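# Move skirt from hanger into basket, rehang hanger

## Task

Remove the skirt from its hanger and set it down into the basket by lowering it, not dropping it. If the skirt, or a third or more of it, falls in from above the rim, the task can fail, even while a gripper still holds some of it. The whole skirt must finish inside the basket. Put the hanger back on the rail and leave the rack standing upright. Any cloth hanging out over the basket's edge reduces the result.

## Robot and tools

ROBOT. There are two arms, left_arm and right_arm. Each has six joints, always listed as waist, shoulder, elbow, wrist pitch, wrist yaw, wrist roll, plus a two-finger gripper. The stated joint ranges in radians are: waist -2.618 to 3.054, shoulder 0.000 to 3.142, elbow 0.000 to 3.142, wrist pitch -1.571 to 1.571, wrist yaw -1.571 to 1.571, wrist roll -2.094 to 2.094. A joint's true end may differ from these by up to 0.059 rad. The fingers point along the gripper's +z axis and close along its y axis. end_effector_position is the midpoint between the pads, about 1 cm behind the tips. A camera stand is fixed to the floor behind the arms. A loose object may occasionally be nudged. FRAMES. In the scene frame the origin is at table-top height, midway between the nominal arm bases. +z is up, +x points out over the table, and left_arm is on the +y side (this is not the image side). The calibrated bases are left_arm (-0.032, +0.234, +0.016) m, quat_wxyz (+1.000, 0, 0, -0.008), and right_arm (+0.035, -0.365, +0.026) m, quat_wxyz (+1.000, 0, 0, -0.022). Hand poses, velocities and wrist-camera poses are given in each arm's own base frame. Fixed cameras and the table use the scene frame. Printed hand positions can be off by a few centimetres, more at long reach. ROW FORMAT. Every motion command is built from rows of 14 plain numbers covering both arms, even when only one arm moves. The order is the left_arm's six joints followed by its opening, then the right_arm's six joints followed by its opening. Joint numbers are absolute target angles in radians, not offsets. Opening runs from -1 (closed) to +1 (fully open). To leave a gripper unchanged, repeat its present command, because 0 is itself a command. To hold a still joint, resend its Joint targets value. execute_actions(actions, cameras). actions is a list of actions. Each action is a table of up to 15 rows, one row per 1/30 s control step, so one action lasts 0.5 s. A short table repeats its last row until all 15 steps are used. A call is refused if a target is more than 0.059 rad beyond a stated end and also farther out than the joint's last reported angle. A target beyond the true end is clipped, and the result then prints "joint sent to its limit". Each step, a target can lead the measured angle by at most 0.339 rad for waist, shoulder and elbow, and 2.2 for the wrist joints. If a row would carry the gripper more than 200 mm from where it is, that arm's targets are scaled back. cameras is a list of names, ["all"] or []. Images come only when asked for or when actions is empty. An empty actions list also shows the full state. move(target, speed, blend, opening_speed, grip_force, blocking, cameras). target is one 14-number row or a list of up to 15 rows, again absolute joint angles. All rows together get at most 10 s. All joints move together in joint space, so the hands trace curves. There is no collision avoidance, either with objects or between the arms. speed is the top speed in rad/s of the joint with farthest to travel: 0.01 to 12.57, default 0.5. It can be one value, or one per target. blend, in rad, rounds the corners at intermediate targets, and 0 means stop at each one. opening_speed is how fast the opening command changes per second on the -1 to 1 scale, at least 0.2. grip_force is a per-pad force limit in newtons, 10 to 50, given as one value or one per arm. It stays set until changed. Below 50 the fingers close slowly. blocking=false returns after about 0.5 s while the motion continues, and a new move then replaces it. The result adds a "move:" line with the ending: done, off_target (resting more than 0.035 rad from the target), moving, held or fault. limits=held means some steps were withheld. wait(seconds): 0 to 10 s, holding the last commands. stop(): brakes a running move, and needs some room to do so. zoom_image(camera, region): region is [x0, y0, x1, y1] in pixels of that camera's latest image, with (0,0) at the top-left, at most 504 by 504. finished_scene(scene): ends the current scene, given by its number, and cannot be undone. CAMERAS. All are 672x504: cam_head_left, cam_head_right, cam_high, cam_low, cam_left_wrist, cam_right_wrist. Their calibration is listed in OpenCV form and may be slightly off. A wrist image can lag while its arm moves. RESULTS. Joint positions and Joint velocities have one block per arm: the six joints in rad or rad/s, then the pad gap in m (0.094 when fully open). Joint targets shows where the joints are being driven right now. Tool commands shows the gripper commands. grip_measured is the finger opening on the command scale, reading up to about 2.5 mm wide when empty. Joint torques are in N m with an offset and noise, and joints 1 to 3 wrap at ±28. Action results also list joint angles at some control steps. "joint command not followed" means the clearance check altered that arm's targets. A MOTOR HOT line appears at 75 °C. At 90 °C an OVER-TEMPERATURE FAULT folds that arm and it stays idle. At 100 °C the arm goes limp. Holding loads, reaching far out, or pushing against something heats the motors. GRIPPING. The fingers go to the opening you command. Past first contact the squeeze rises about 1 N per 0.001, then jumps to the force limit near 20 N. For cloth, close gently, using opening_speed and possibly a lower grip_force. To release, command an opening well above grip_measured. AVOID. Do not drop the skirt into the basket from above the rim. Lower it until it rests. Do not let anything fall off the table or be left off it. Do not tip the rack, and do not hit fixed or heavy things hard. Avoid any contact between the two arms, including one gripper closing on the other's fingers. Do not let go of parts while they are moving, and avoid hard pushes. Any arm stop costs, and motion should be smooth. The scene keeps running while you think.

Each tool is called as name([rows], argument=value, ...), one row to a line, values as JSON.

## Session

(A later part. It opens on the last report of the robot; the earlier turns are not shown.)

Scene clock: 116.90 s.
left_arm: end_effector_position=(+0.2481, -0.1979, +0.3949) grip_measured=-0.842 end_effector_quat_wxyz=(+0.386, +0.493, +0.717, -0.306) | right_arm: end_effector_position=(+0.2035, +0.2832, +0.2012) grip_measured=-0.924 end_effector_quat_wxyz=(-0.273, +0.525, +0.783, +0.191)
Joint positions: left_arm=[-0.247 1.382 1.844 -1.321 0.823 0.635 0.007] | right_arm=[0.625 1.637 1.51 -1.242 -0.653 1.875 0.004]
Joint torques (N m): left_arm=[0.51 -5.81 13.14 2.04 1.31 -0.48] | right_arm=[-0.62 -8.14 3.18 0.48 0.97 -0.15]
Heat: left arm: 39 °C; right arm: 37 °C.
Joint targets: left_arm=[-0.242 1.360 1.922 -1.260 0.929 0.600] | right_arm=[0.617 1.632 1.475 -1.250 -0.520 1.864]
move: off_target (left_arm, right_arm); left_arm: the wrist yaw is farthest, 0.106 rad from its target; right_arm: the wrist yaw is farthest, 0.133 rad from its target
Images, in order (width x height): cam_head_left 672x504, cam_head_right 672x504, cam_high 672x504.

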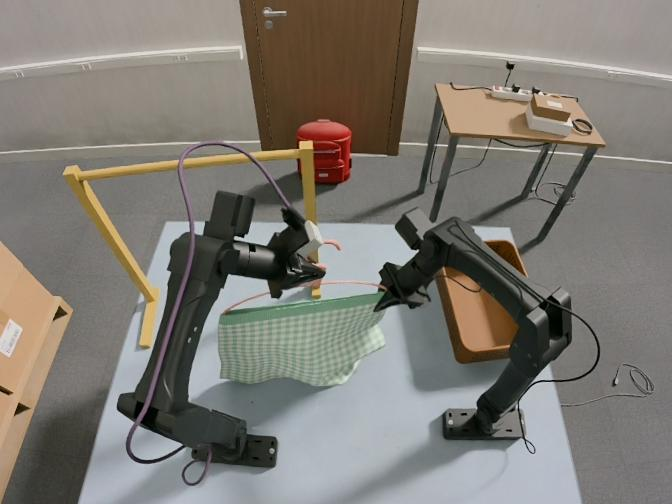

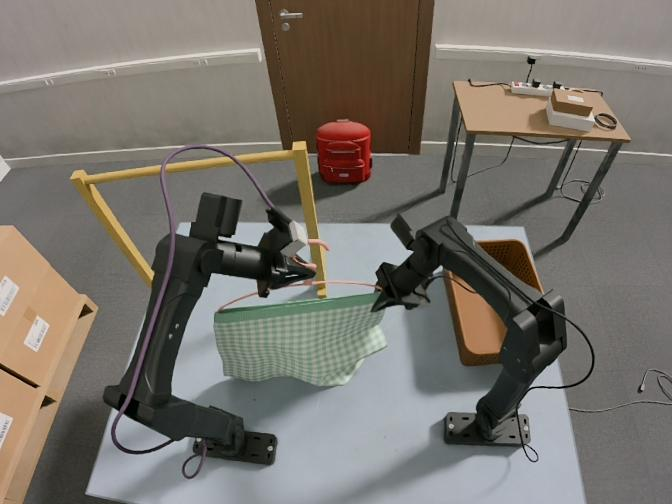

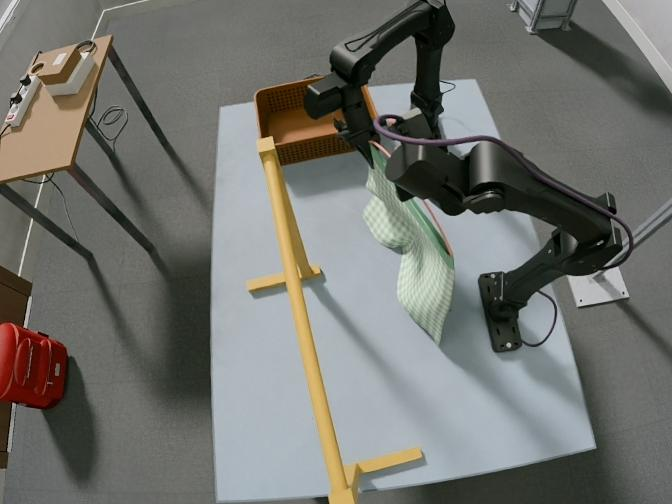

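move([
  [-0.242,1.30,1.774,-1.172,0.929,0.60,-1,0.617,1.69,1.818,-1.545,-0.52,1.864,-1],
  [-0.242,1.30,1.774,-1.172,0.929,0.60,-1,0.617,1.69,1.818,-1.545,-0.52,1.864,1],
  [-0.242,1.30,1.774,-1.172,0.929,0.60,-1,0.617,1.643,1.585,-1.35,-0.52,1.864,1],
], speed=[0.25,0.3,0.25], opening_speed=1.5, cameras=["cam_head_left","cam_head_right","cam_high","cam_left_wrist"])

zoom_image(camera="cam_head_left", region=[220, 200, 440, 400])

Scene clock: 125.53 s.
left_arm: end_effector_position=(+0.2414, -0.2001, +0.4012) grip_measured=-0.842 end_effector_quat_wxyz=(+0.409, +0.490, +0.702, -0.316) | right_arm: end_effector_position=(+0.2114, +0.2633, +0.2010) grip_measured=+0.998 end_effector_quat_wxyz=(-0.223, +0.550, +0.792, +0.146)
Joint positions: left_arm=[-0.247 1.325 1.774 -1.239 0.855 0.601 0.007] | right_arm=[0.621 1.667 1.602 -1.366 -0.522 1.873 0.094]
Joint torques (N m): left_arm=[0.51 -5.6 6.32 2.16 0.98 -0.07] | right_arm=[-0.42 -9.92 4.48 0.58 -0.31 -0.09]
Heat: left arm: 40 °C; right arm: 36 °C.
Joint targets: left_arm=[-0.242 1.300 1.774 -1.172 0.929 0.600] | right_arm=[0.617 1.643 1.585 -1.350 -0.520 1.864]
move: off_target (left_arm); left_arm: the wrist yaw is farthest, 0.074 rad from its target
camera_calibration:
cam_left_wrist: T_world_to_cam=[[-0.947309, -0.317076, 0.0454801, 0.147956], [-0.281092, 0.754788, -0.592691, 0.492227], [0.1536, -0.574246, -0.804145, 0.256652], [0, 0, 0, 1]] pos_world=[0.239099, -0.177233, 0.491395]
Images, in order (width x height): cam_head_left 672x504, cam_head_right 672x504, cam_high 672x504, cam_left_wrist 672x504.

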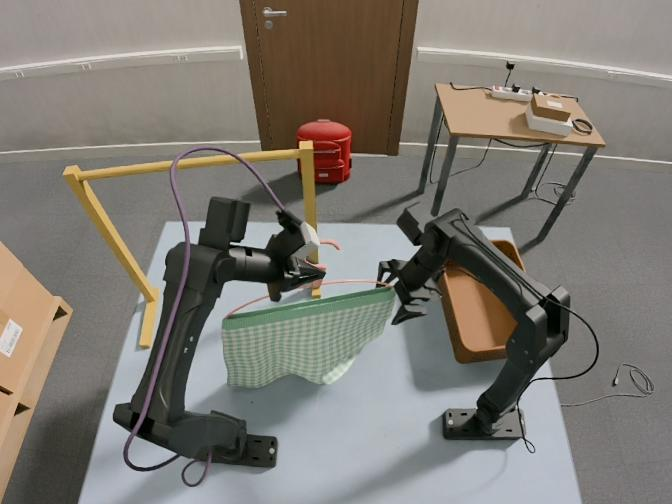

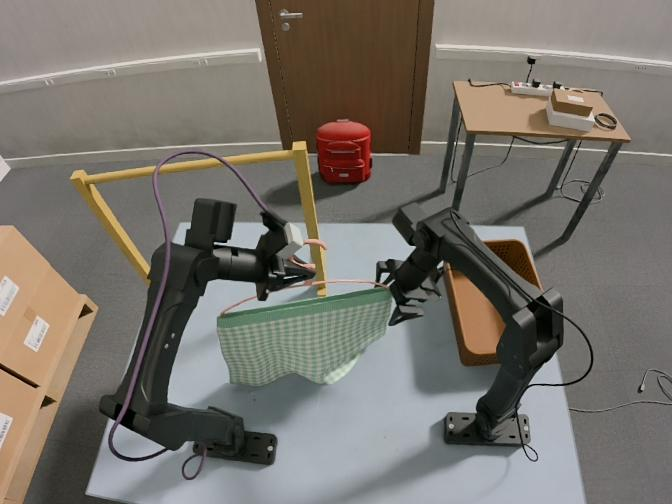

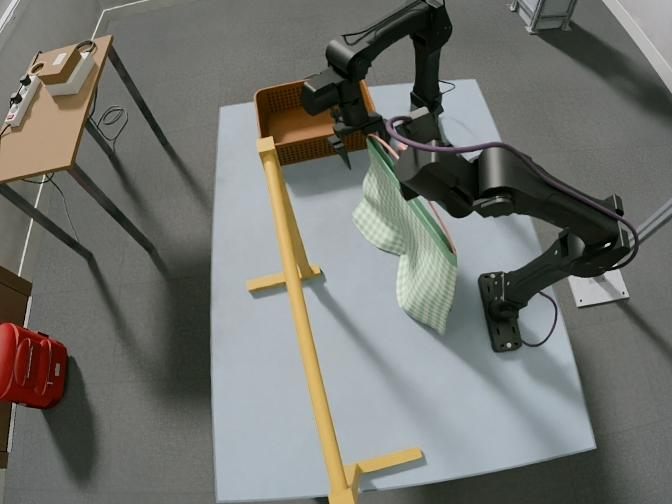

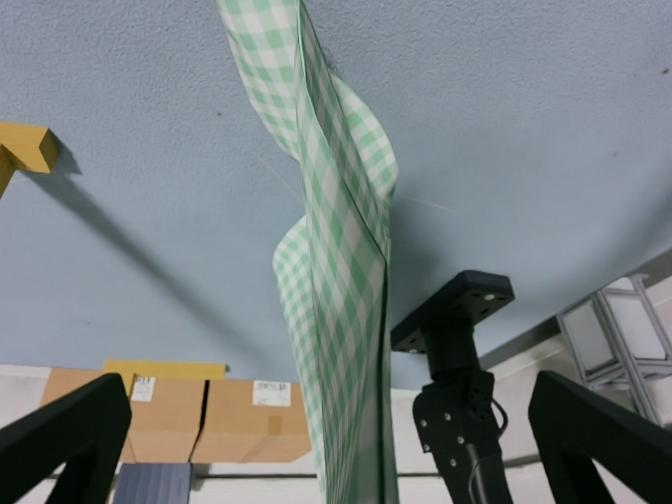

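Scaled by 2.291.

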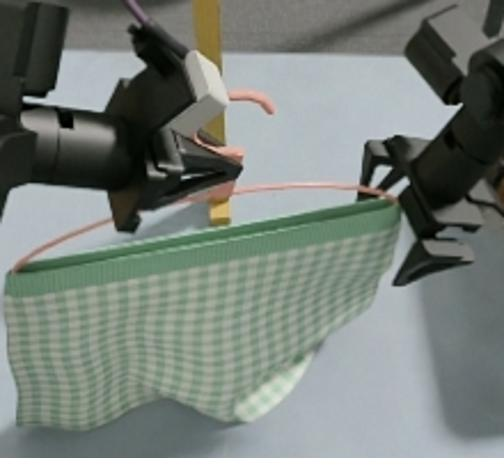

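move([
  [-0.242,1.30,1.774,-1.172,0.929,0.60,-1,0.706,1.61,1.55,-1.30,-0.49,1.965,1],
  [-0.242,1.30,1.774,-1.172,0.929,0.60,-1,0.706,1.61,1.55,-1.30,-0.49,1.965,-1],
], speed=0.25, opening_speed=1.5, cameras=["cam_head_left","cam_head_right","cam_left_wrist"])

zoom_image(camera="cam_head_left", region=[220, 200, 440, 400])

Scene clock: 131.33 s.
left_arm: end_effector_position=(+0.2410, -0.1967, +0.4021) grip_measured=-0.842 end_effector_quat_wxyz=(+0.411, +0.487, +0.704, -0.313) | right_arm: end_effector_position=(+0.2029, +0.2673, +0.1939) grip_measured=-0.974 end_effector_quat_wxyz=(-0.195, +0.563, +0.791, +0.136)
Joint positions: left_arm=[-0.235 1.318 1.774 -1.246 0.855 0.604 0.007] | right_arm=[0.682 1.638 1.561 -1.323 -0.45 1.959 0.001]
Joint torques (N m): left_arm=[-0.62 -4.89 6.26 2.24 0.97 -0.11] | right_arm=[1.84 -10.09 5.19 0.72 -0.68 0.07]
Heat: left arm: 41 °C; right arm: 35 °C.
Joint targets: left_arm=[-0.242 1.300 1.774 -1.172 0.929 0.600] | right_arm=[0.706 1.610 1.550 -1.300 -0.490 1.965]
move: off_target (left_arm, right_arm); target 2's new numbers were sent with right_arm's wrist yaw 0.036 rad from that target; left_arm: the wrist pitch is farthest, 0.074 rad from its target; right_arm: the wrist yaw is farthest, 0.040 rad from its target
camera_calibration:
cam_left_wrist: T_world_to_cam=[[-0.944206, -0.326607, 0.0424589, 0.147248], [-0.286923, 0.752402, -0.59293, 0.491026], [0.161709, -0.572031, -0.804134, 0.257927], [0, 0, 0, 1]] pos_world=[0.23821, -0.173815, 0.492299]
Images, in order (width x height): cam_head_left 672x504, cam_head_right 672x504, cam_left_wrist 672x504.

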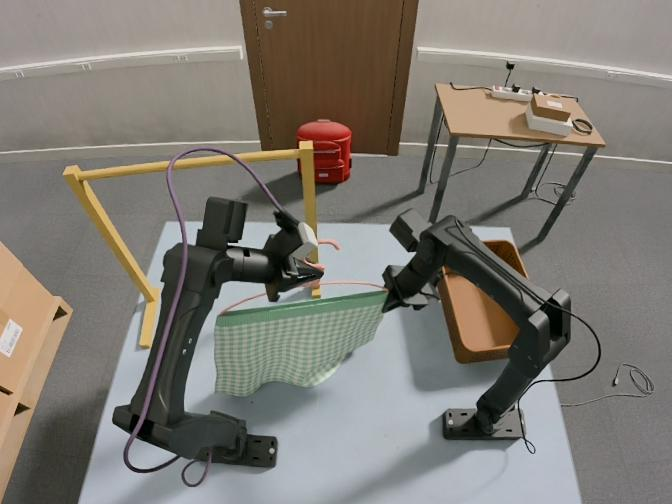

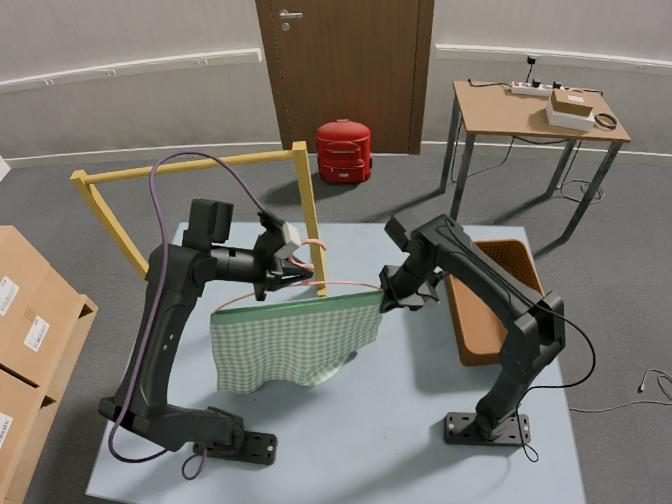

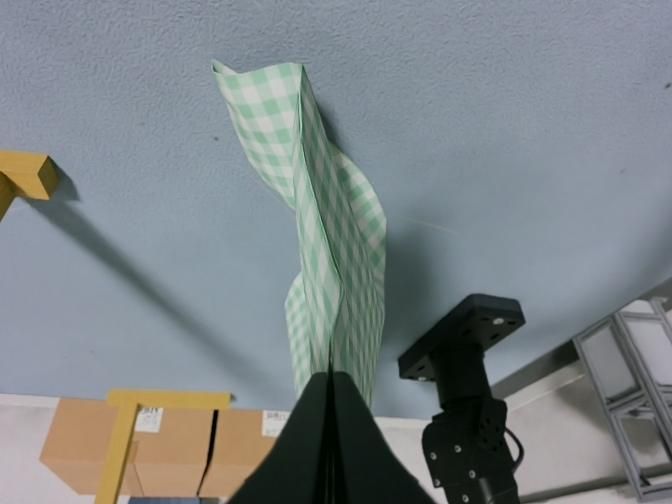

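Scaled by 2.291.

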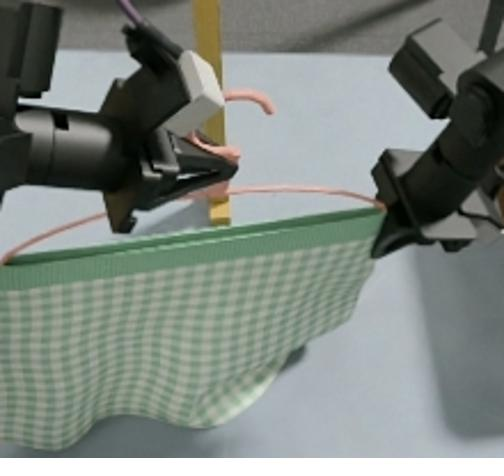

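move([
  [-0.242,1.30,1.774,-1.172,0.929,0.60,-1,0.682,1.64,1.56,-1.32,-0.45,1.96,1],
  [-0.242,1.30,1.774,-1.172,0.929,0.60,-1,0.33,1.62,1.56,-1.30,-0.49,1.965,1],
  [-0.242,1.30,1.774,-1.172,0.929,0.60,-1,0.13,1.55,1.225,-1.02,-1.035,1.811,1],
], speed=[0.5,0.4,0.6], blend=[0,0.1,0], opening_speed=2, cameras=["cam_head_left","cam_head_right","cam_left_wrist","cam_low"])

zoom_image(camera="cam_head_left", region=[220, 200, 480, 400])

zoom_image(camera="cam_head_right", region=[220, 200, 480, 400])

Scene clock: 143.23 s.
left_arm: end_effector_position=(+0.2417, -0.2016, +0.4116) grip_measured=-0.842 end_effector_quat_wxyz=(+0.428, +0.495, +0.684, -0.323) | right_arm: end_effector_position=(+0.2826, +0.1944, +0.1938) grip_measured=+0.997 end_effector_quat_wxyz=(-0.354, +0.617, +0.614, +0.341)
Joint positions: left_arm=[-0.236 1.318 1.774 -1.202 0.893 0.604 0.007] | right_arm=[0.136 1.584 1.238 -1.028 -1.015 1.822 0.094]
Joint torques (N m): left_arm=[-0.54 -4.96 6.3 1.83 0.61 -0.11] | right_arm=[-0.44 -10.22 5.04 0.54 -0.72 -0.12]
Heat: left arm: 41 °C; right arm: 34 °C.
Joint targets: left_arm=[-0.242 1.300 1.774 -1.172 0.929 0.600] | right_arm=[0.130 1.550 1.225 -1.020 -1.035 1.811]
move: off_target (left_arm); left_arm: the wrist yaw is farthest, 0.036 rad from its target
camera_calibration:
cam_left_wrist: T_world_to_cam=[[-0.954012, -0.299148, 0.0192737, 0.163285], [-0.244077, 0.73784, -0.6293, 0.502262], [0.174033, -0.605064, -0.776924, 0.241783], [0, 0, 0, 1]] pos_world=[0.236289, -0.175449, 0.500773]
Images, in order (width x height): cam_head_left 672x504, cam_head_right 672x504, cam_low 672x504, cam_left_wrist 672x504.

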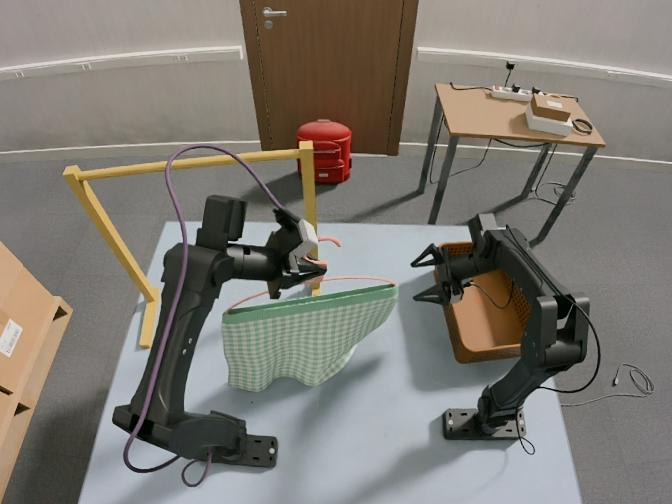

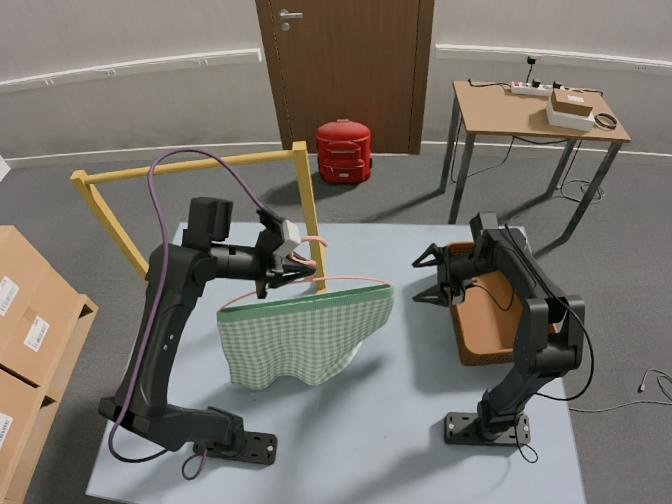

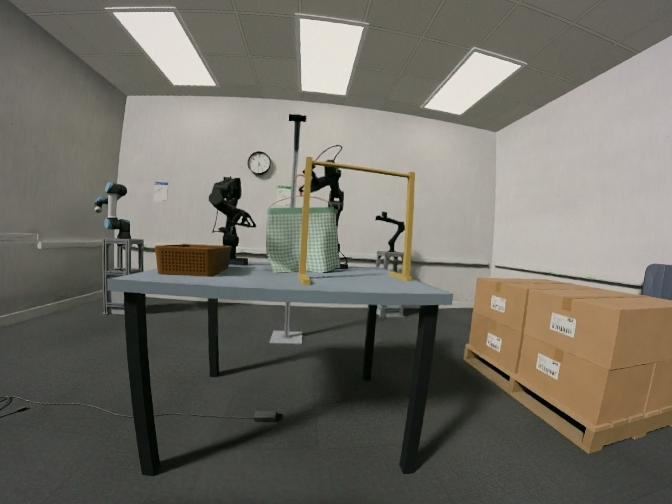

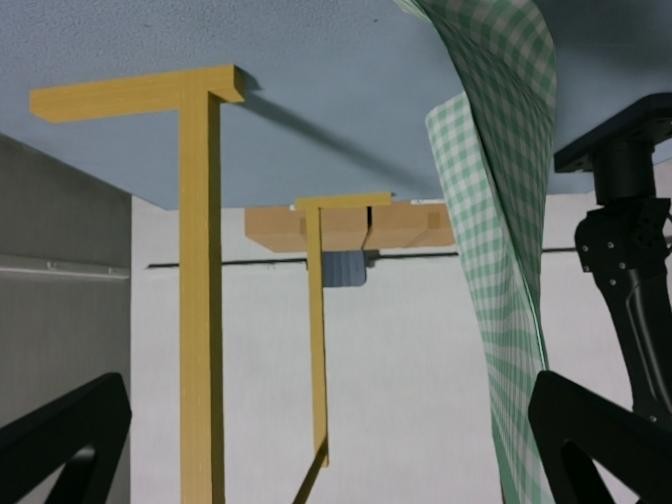

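Scaled by 1.938.

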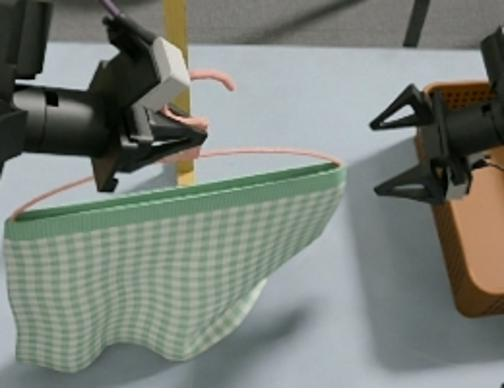

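Scaled by 1.938.

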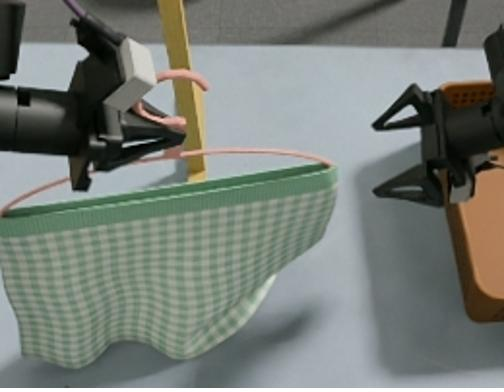

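move([
  [-0.242,1.365,1.93,-1.255,0.94,0.60,-1,0.20,1.505,1.395,-1.175,-1.05,1.83,1],
  [-0.242,1.365,1.93,-1.255,0.94,0.60,-1,0.478,1.505,1.395,-1.175,-1.05,1.83,1],
], speed=[0.3,0.3], cameras=["cam_head_left","cam_head_right","cam_left_wrist","cam_low"])

zoom_image(camera="cam_head_left", region=[220, 200, 480, 400])

zoom_image(camera="cam_low", region=[200, 140, 360, 290])

Scene clock: 153.20 s.
left_arm: end_effector_position=(+0.2398, -0.2023, +0.4306) grip_measured=-0.842 end_effector_quat_wxyz=(+0.432, +0.497, +0.679, -0.326) | right_arm: end_effector_position=(+0.1962, +0.2760, +0.2457) grip_measured=+0.997 end_effector_quat_wxyz=(-0.402, +0.489, +0.713, +0.302)
Joint positions: left_arm=[-0.236 1.36 1.892 -1.267 0.903 0.604 0.007] | right_arm=[0.474 1.527 1.369 -1.159 -1.034 1.822 0.094]
Joint torques (N m): left_arm=[-0.53 -3.18 9.35 1.66 0.62 -0.09] | right_arm=[0.39 -8.72 8.53 0.4 -0.73 0.08]
Heat: left arm: 41 °C; right arm: 34 °C.
Joint targets: left_arm=[-0.242 1.365 1.930 -1.255 0.940 0.600] | right_arm=[0.478 1.505 1.395 -1.175 -1.050 1.830]
move: off_target (left_arm); left_arm: the elbow is farthest, 0.038 rad from its target
camera_calibration:
cam_left_wrist: T_world_to_cam=[[-0.956491, -0.291386, 0.014764, 0.164981], [-0.233424, 0.733906, -0.637884, 0.514615], [0.175035, -0.613577, -0.769991, 0.251511], [0, 0, 0, 1]] pos_world=[0.233903, -0.175285, 0.51949]
Images, in order (width x height): cam_head_left 672x504, cam_head_right 672x504, cam_low 672x504, cam_left_wrist 672x504.

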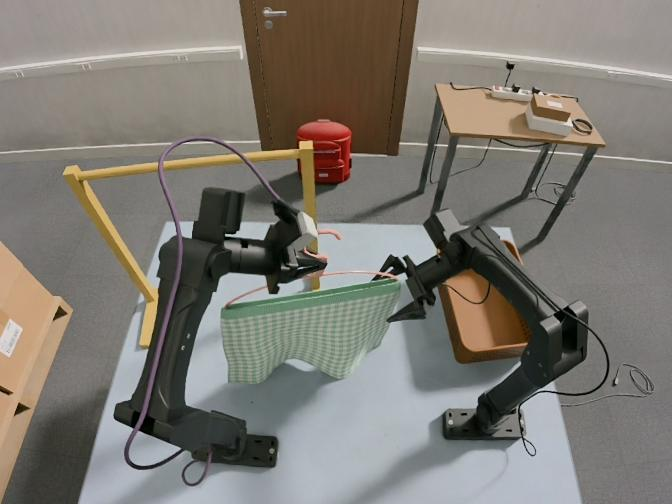

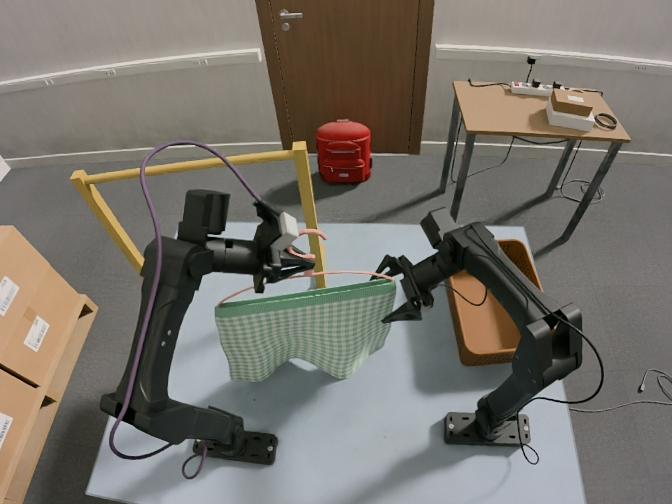

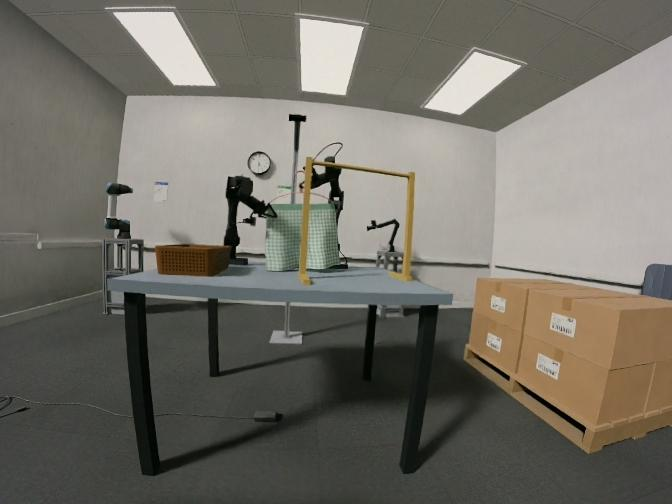

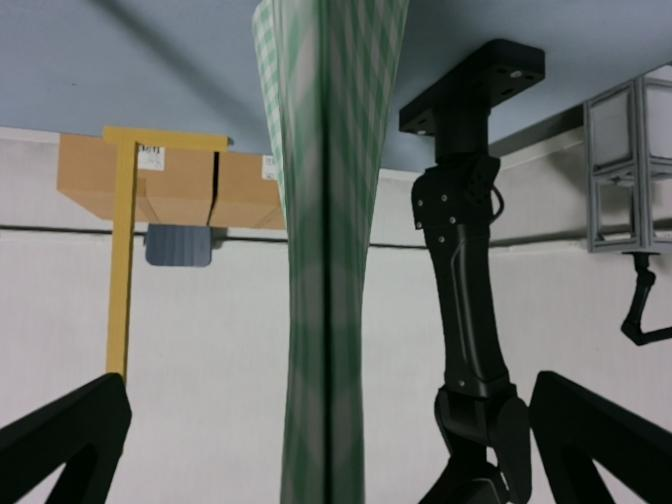

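Scaled by 1.938.

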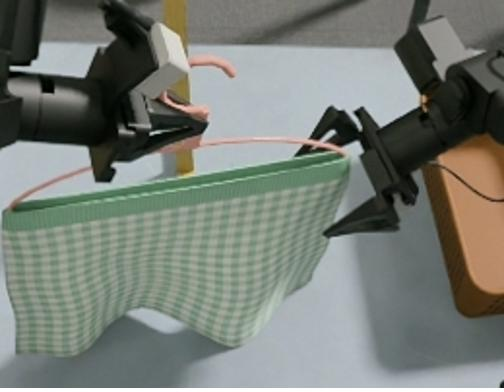

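Scaled by 3.150.

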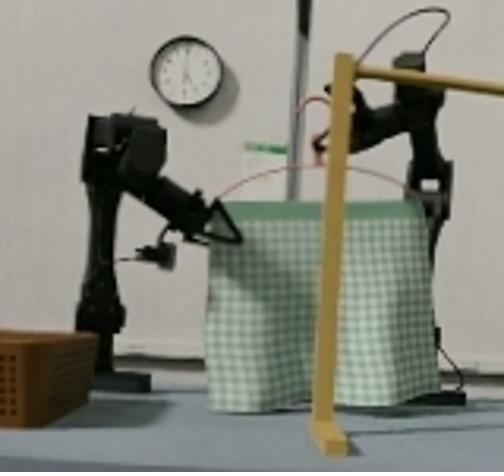

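move([
  [-0.242,1.365,1.93,-1.255,0.94,0.60,-1,0.478,1.505,1.265,-1.08,-1.05,1.83,1],
  [-0.242,1.365,1.93,-1.255,0.94,0.60,-1,0.478,1.505,1.265,-1.08,-1.05,1.83,-1],
], speed=0.25, opening_speed=2, cameras=["cam_head_left","cam_left_wrist","cam_low"])

zoom_image(camera="cam_head_left", region=[320, 200, 480, 340])

zoom_image(camera="cam_low", region=[200, 140, 360, 290])

Scene clock: 158.77 s.
left_arm: end_effector_position=(+0.2392, -0.2024, +0.4304) grip_measured=-0.842 end_effector_quat_wxyz=(+0.431, +0.497, +0.679, -0.327) | right_arm: end_effector_position=(+0.1942, +0.2750, +0.2218) grip_measured=-0.970 end_effector_quat_wxyz=(-0.406, +0.493, +0.711, +0.294)
Joint positions: left_arm=[-0.236 1.36 1.892 -1.27 0.905 0.604 0.007] | right_arm=[0.474 1.527 1.277 -1.086 -1.035 1.822 0.001]
Joint torques (N m): left_arm=[-0.53 -3.14 9.39 1.69 0.6 -0.1] | right_arm=[0.31 -8.64 5.19 0.61 -0.67 0.08]
Heat: left arm: 40 °C; right arm: 35 °C.
Joint targets: left_arm=[-0.242 1.365 1.930 -1.255 0.940 0.600] | right_arm=[0.478 1.505 1.265 -1.080 -1.050 1.830]
move: off_target (left_arm); left_arm: the elbow is farthest, 0.038 rad from its target
camera_calibration:
cam_left_wrist: T_world_to_cam=[[-0.956835, -0.290089, 0.0177682, 0.163532], [-0.234315, 0.733811, -0.637666, 0.514517], [0.171941, -0.614304, -0.770108, 0.252044], [0, 0, 0, 1]] pos_world=[0.233696, -0.175289, 0.519285]
Images, in order (width x height): cam_head_left 672x504, cam_low 672x504, cam_left_wrist 672x504.

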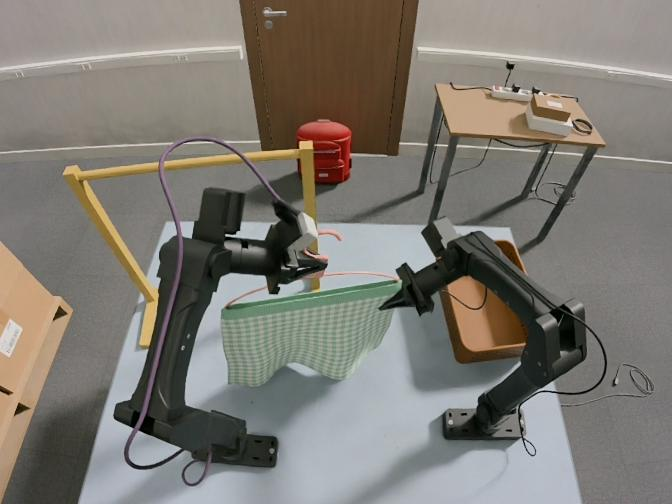

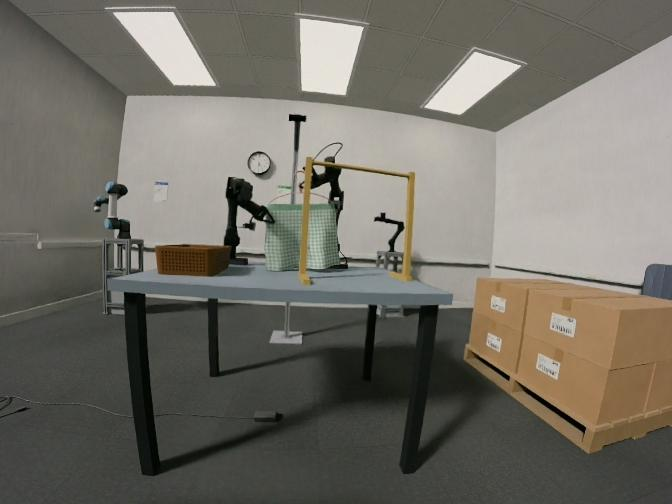

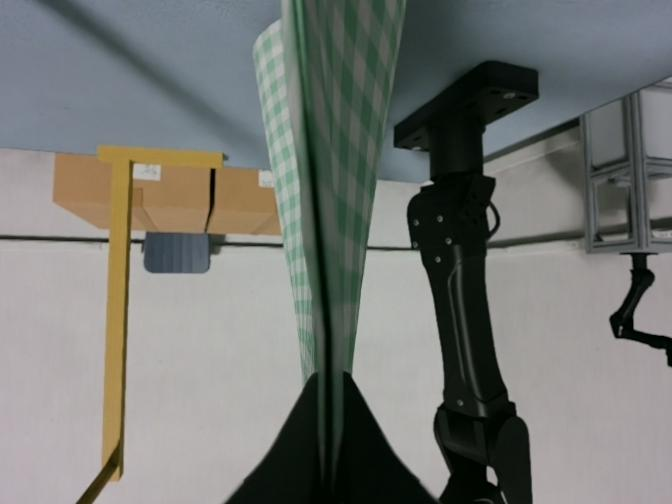

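Scaled by 3.150.

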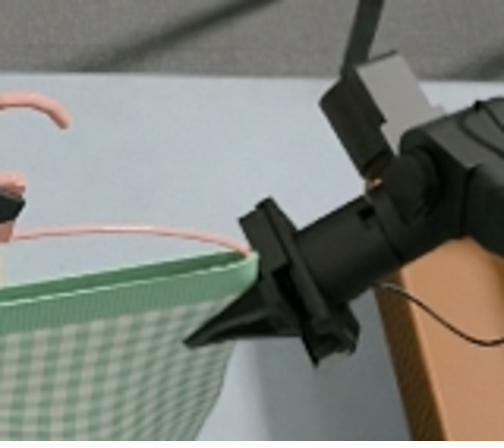

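Scaled by 3.150.

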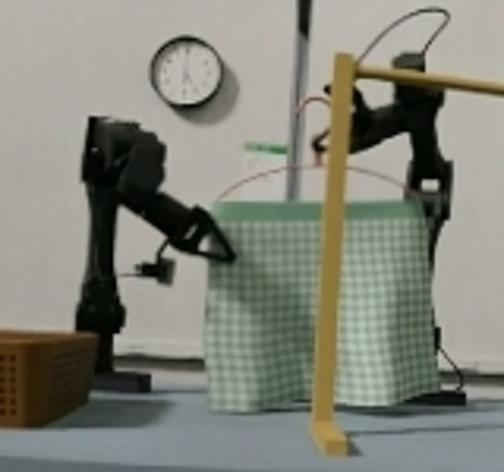

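move(target=[-0.242,1.365,1.93,-1.255,0.94,0.60,-1,0.478,1.56,0.99,-0.755,-1.05,1.83,-1], speed=0.2, cameras=["cam_head_left","cam_left_wrist","cam_low"])

zoom_image(camera="cam_head_left", region=[220, 200, 480, 400])

zoom_image(camera="cam_low", region=[200, 140, 360, 290])

Scene clock: 164.30 s.
left_arm: end_effector_position=(+0.2414, -0.2070, +0.4307) grip_measured=-0.842 end_effector_quat_wxyz=(+0.429, +0.500, +0.672, -0.337) | right_arm: end_effector_position=(+0.1922, +0.2743, +0.1476) grip_measured=-0.972 end_effector_quat_wxyz=(-0.397, +0.488, +0.716, +0.302)
Joint positions: left_arm=[-0.241 1.377 1.895 -1.259 0.927 0.604 0.007] | right_arm=[0.478 1.55 1.002 -0.763 -1.024 1.822 0.001]
Joint torques (N m): left_arm=[0.03 -4.71 9.17 1.56 0.39 -0.11] | right_arm=[-0.06 -5.44 4.96 0.7 -0.77 0.11]
Heat: left arm: 40 °C; right arm: 34 °C.
Joint targets: left_arm=[-0.242 1.365 1.930 -1.255 0.940 0.600] | right_arm=[0.478 1.560 0.990 -0.755 -1.050 1.830]
move: done
camera_calibration:
cam_left_wrist: T_world_to_cam=[[-0.962714, -0.269206, 0.0266481, 0.166136], [-0.221989, 0.729861, -0.646547, 0.518582], [0.154605, -0.628356, -0.762409, 0.247011], [0, 0, 0, 1]] pos_world=[0.236872, -0.178558, 0.519184]
Images, in order (width x height): cam_head_left 672x504, cam_low 672x504, cam_left_wrist 672x504.

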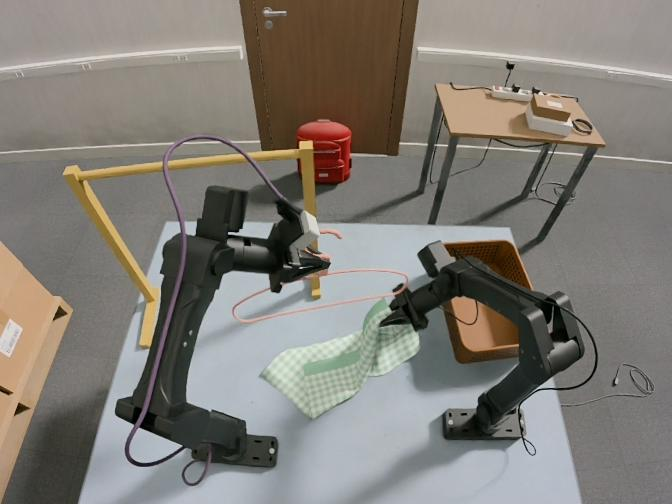

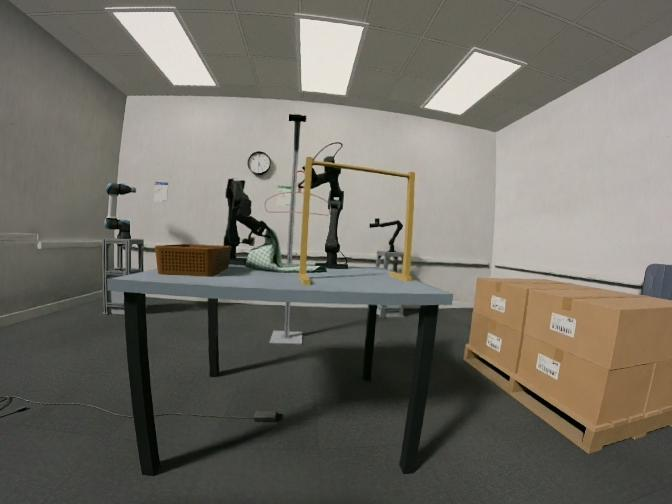

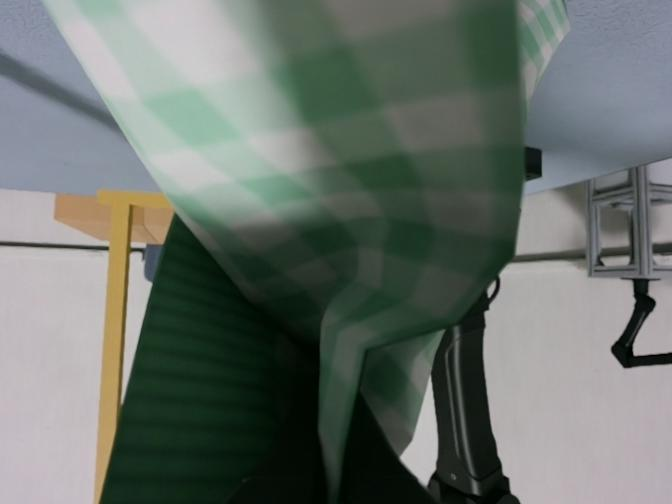

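Scaled by 1.938.

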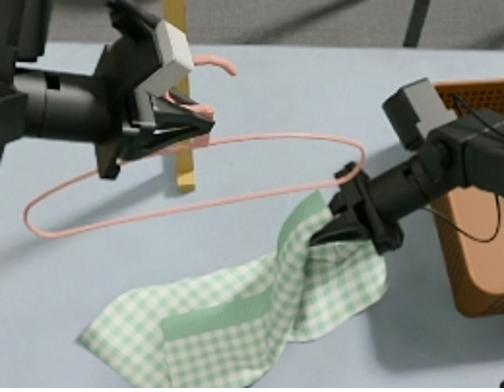

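Scaled by 3.150.

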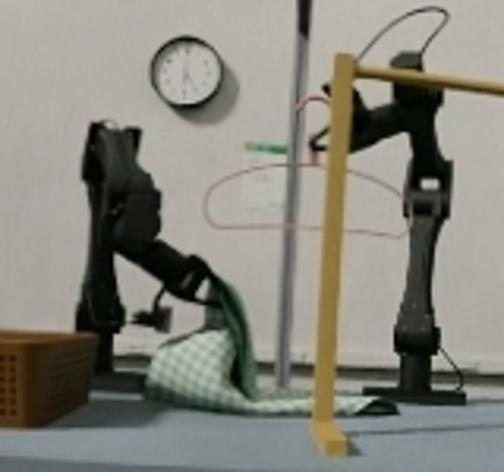

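move([
  [-0.242,1.14,1.70,-1.255,0.94,0.60,-1,0.20,1.505,1.265,-1.08,-1.05,1.83,-1],
  [0.6,1.14,1.70,-1.255,0.94,0.60,-1,-0.02,1.32,2.29,-1.13,0,0,-1],
], speed=[0.4,0.6], blend=[0.05,0], cameras=["all"])

zoom_image(camera="cam_head_left", region=[220, 130, 440, 330])

zoom_image(camera="cam_head_right", region=[220, 130, 440, 330])

zoom_image(camera="cam_high", region=[230, 120, 430, 320])

Scene clock: 188.00 s.
left_arm: end_effector_position=(+0.2664, +0.0068, +0.4273) grip_measured=-0.842 end_effector_quat_wxyz=(+0.542, +0.194, +0.809, -0.120) | right_arm: end_effector_position=(+0.2979, -0.0012, +0.5525) grip_measured=-0.972 end_effector_quat_wxyz=(+0.624, +0.007, +0.781, +0.003)
Joint positions: left_arm=[0.593 1.151 1.715 -1.257 0.927 0.604 0.007] | right_arm=[-0.011 1.329 2.267 -1.161 -0.005 0.013 0.001]
Joint torques (N m): left_arm=[0.73 -2.54 4.64 1.59 0.38 -0.09] | right_arm=[-0.66 -2.67 5.68 2.08 0.05 -0.12]
Heat: left arm: 40 °C; right arm: 35 °C.
Joint targets: left_arm=[0.600 1.140 1.700 -1.255 0.940 0.600] | right_arm=[-0.020 1.320 2.290 -1.130 0.000 0.000]
move: done
camera_calibration:
cam_left_wrist: T_world_to_cam=[[-0.447079, -0.894377, -0.0144884, 0.13233], [-0.66427, 0.342814, -0.664247, 0.493912], [0.599054, -0.287347, -0.747373, 0.247765], [0, 0, 0, 1]] pos_world=[0.238829, 0.020227, 0.515169]
cam_right_wrist: T_world_to_cam=[[0.00474165, -0.999985, -0.00277126, -0.00263582], [-0.625061, -0.000800661, -0.780575, 0.653094], [0.780561, 0.00543342, -0.625056, 0.204589], [0, 0, 0, 1]] pos_world=[0.248542, -0.00322449, 0.637661]

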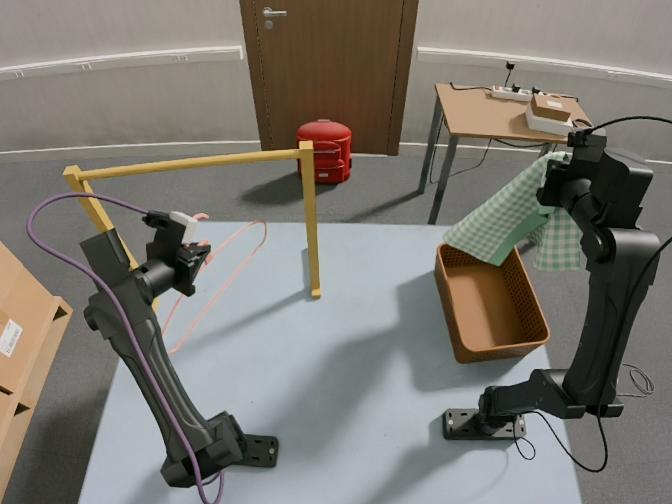

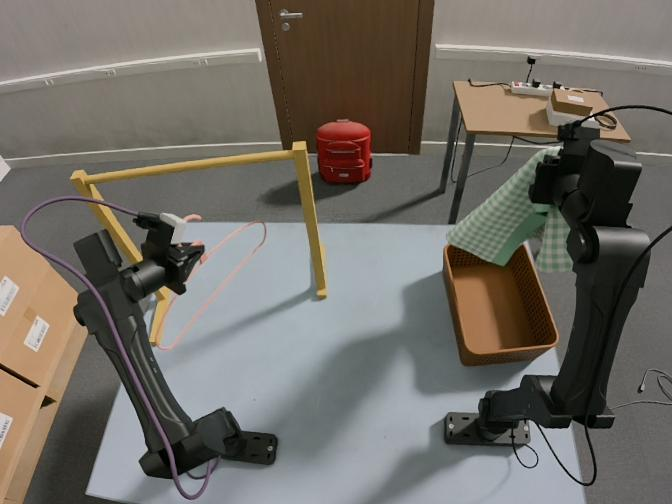

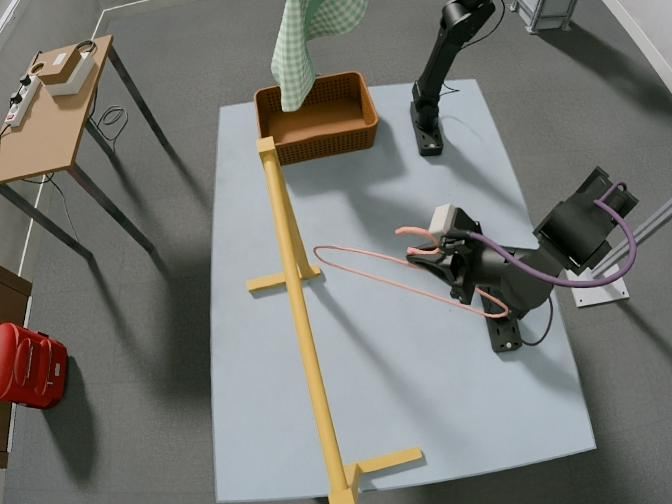

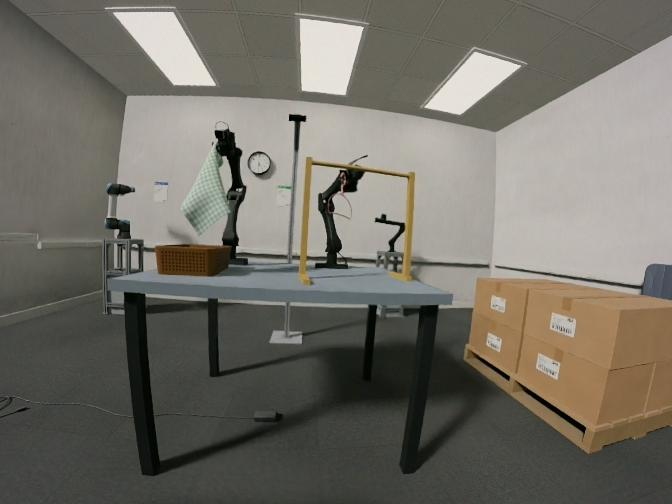

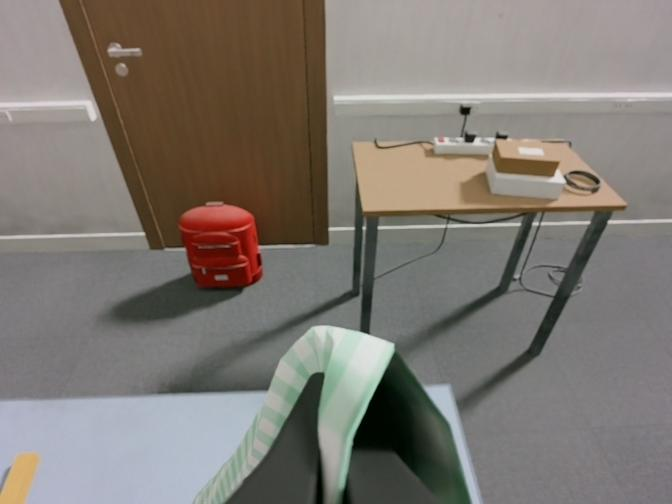

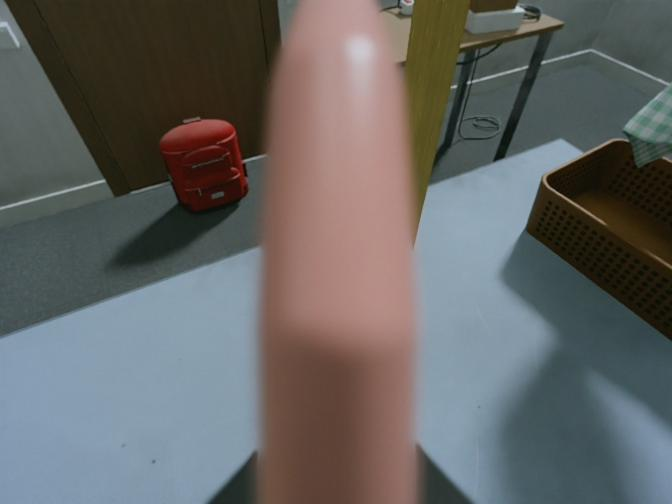

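Scaled by 2.291.

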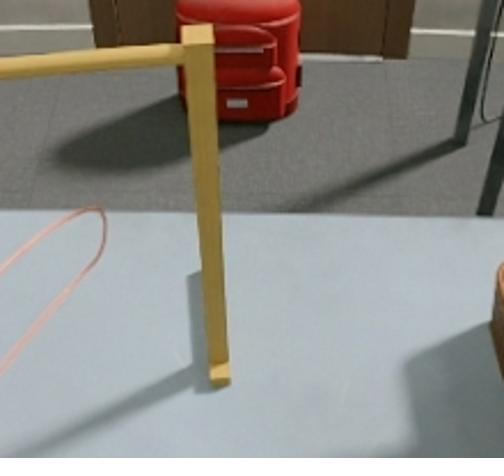

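Scaled by 2.291.

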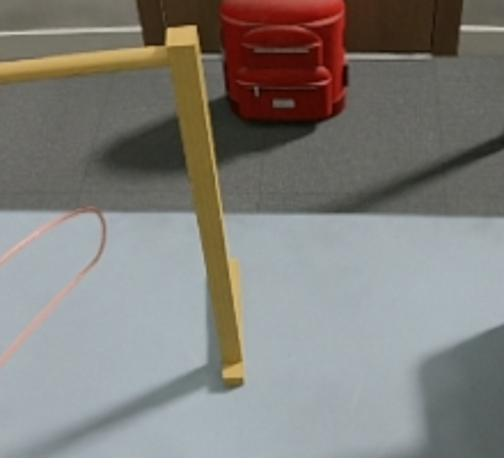

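Scaled by 2.520.

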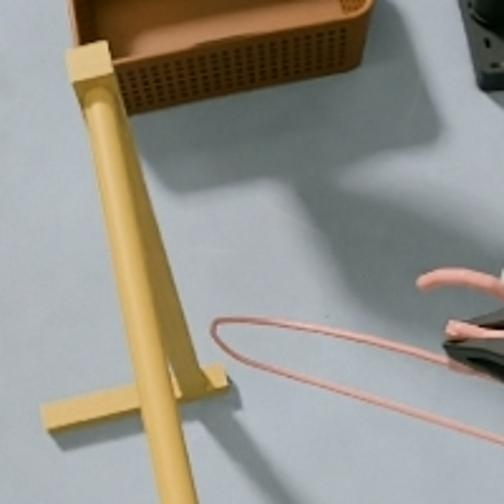

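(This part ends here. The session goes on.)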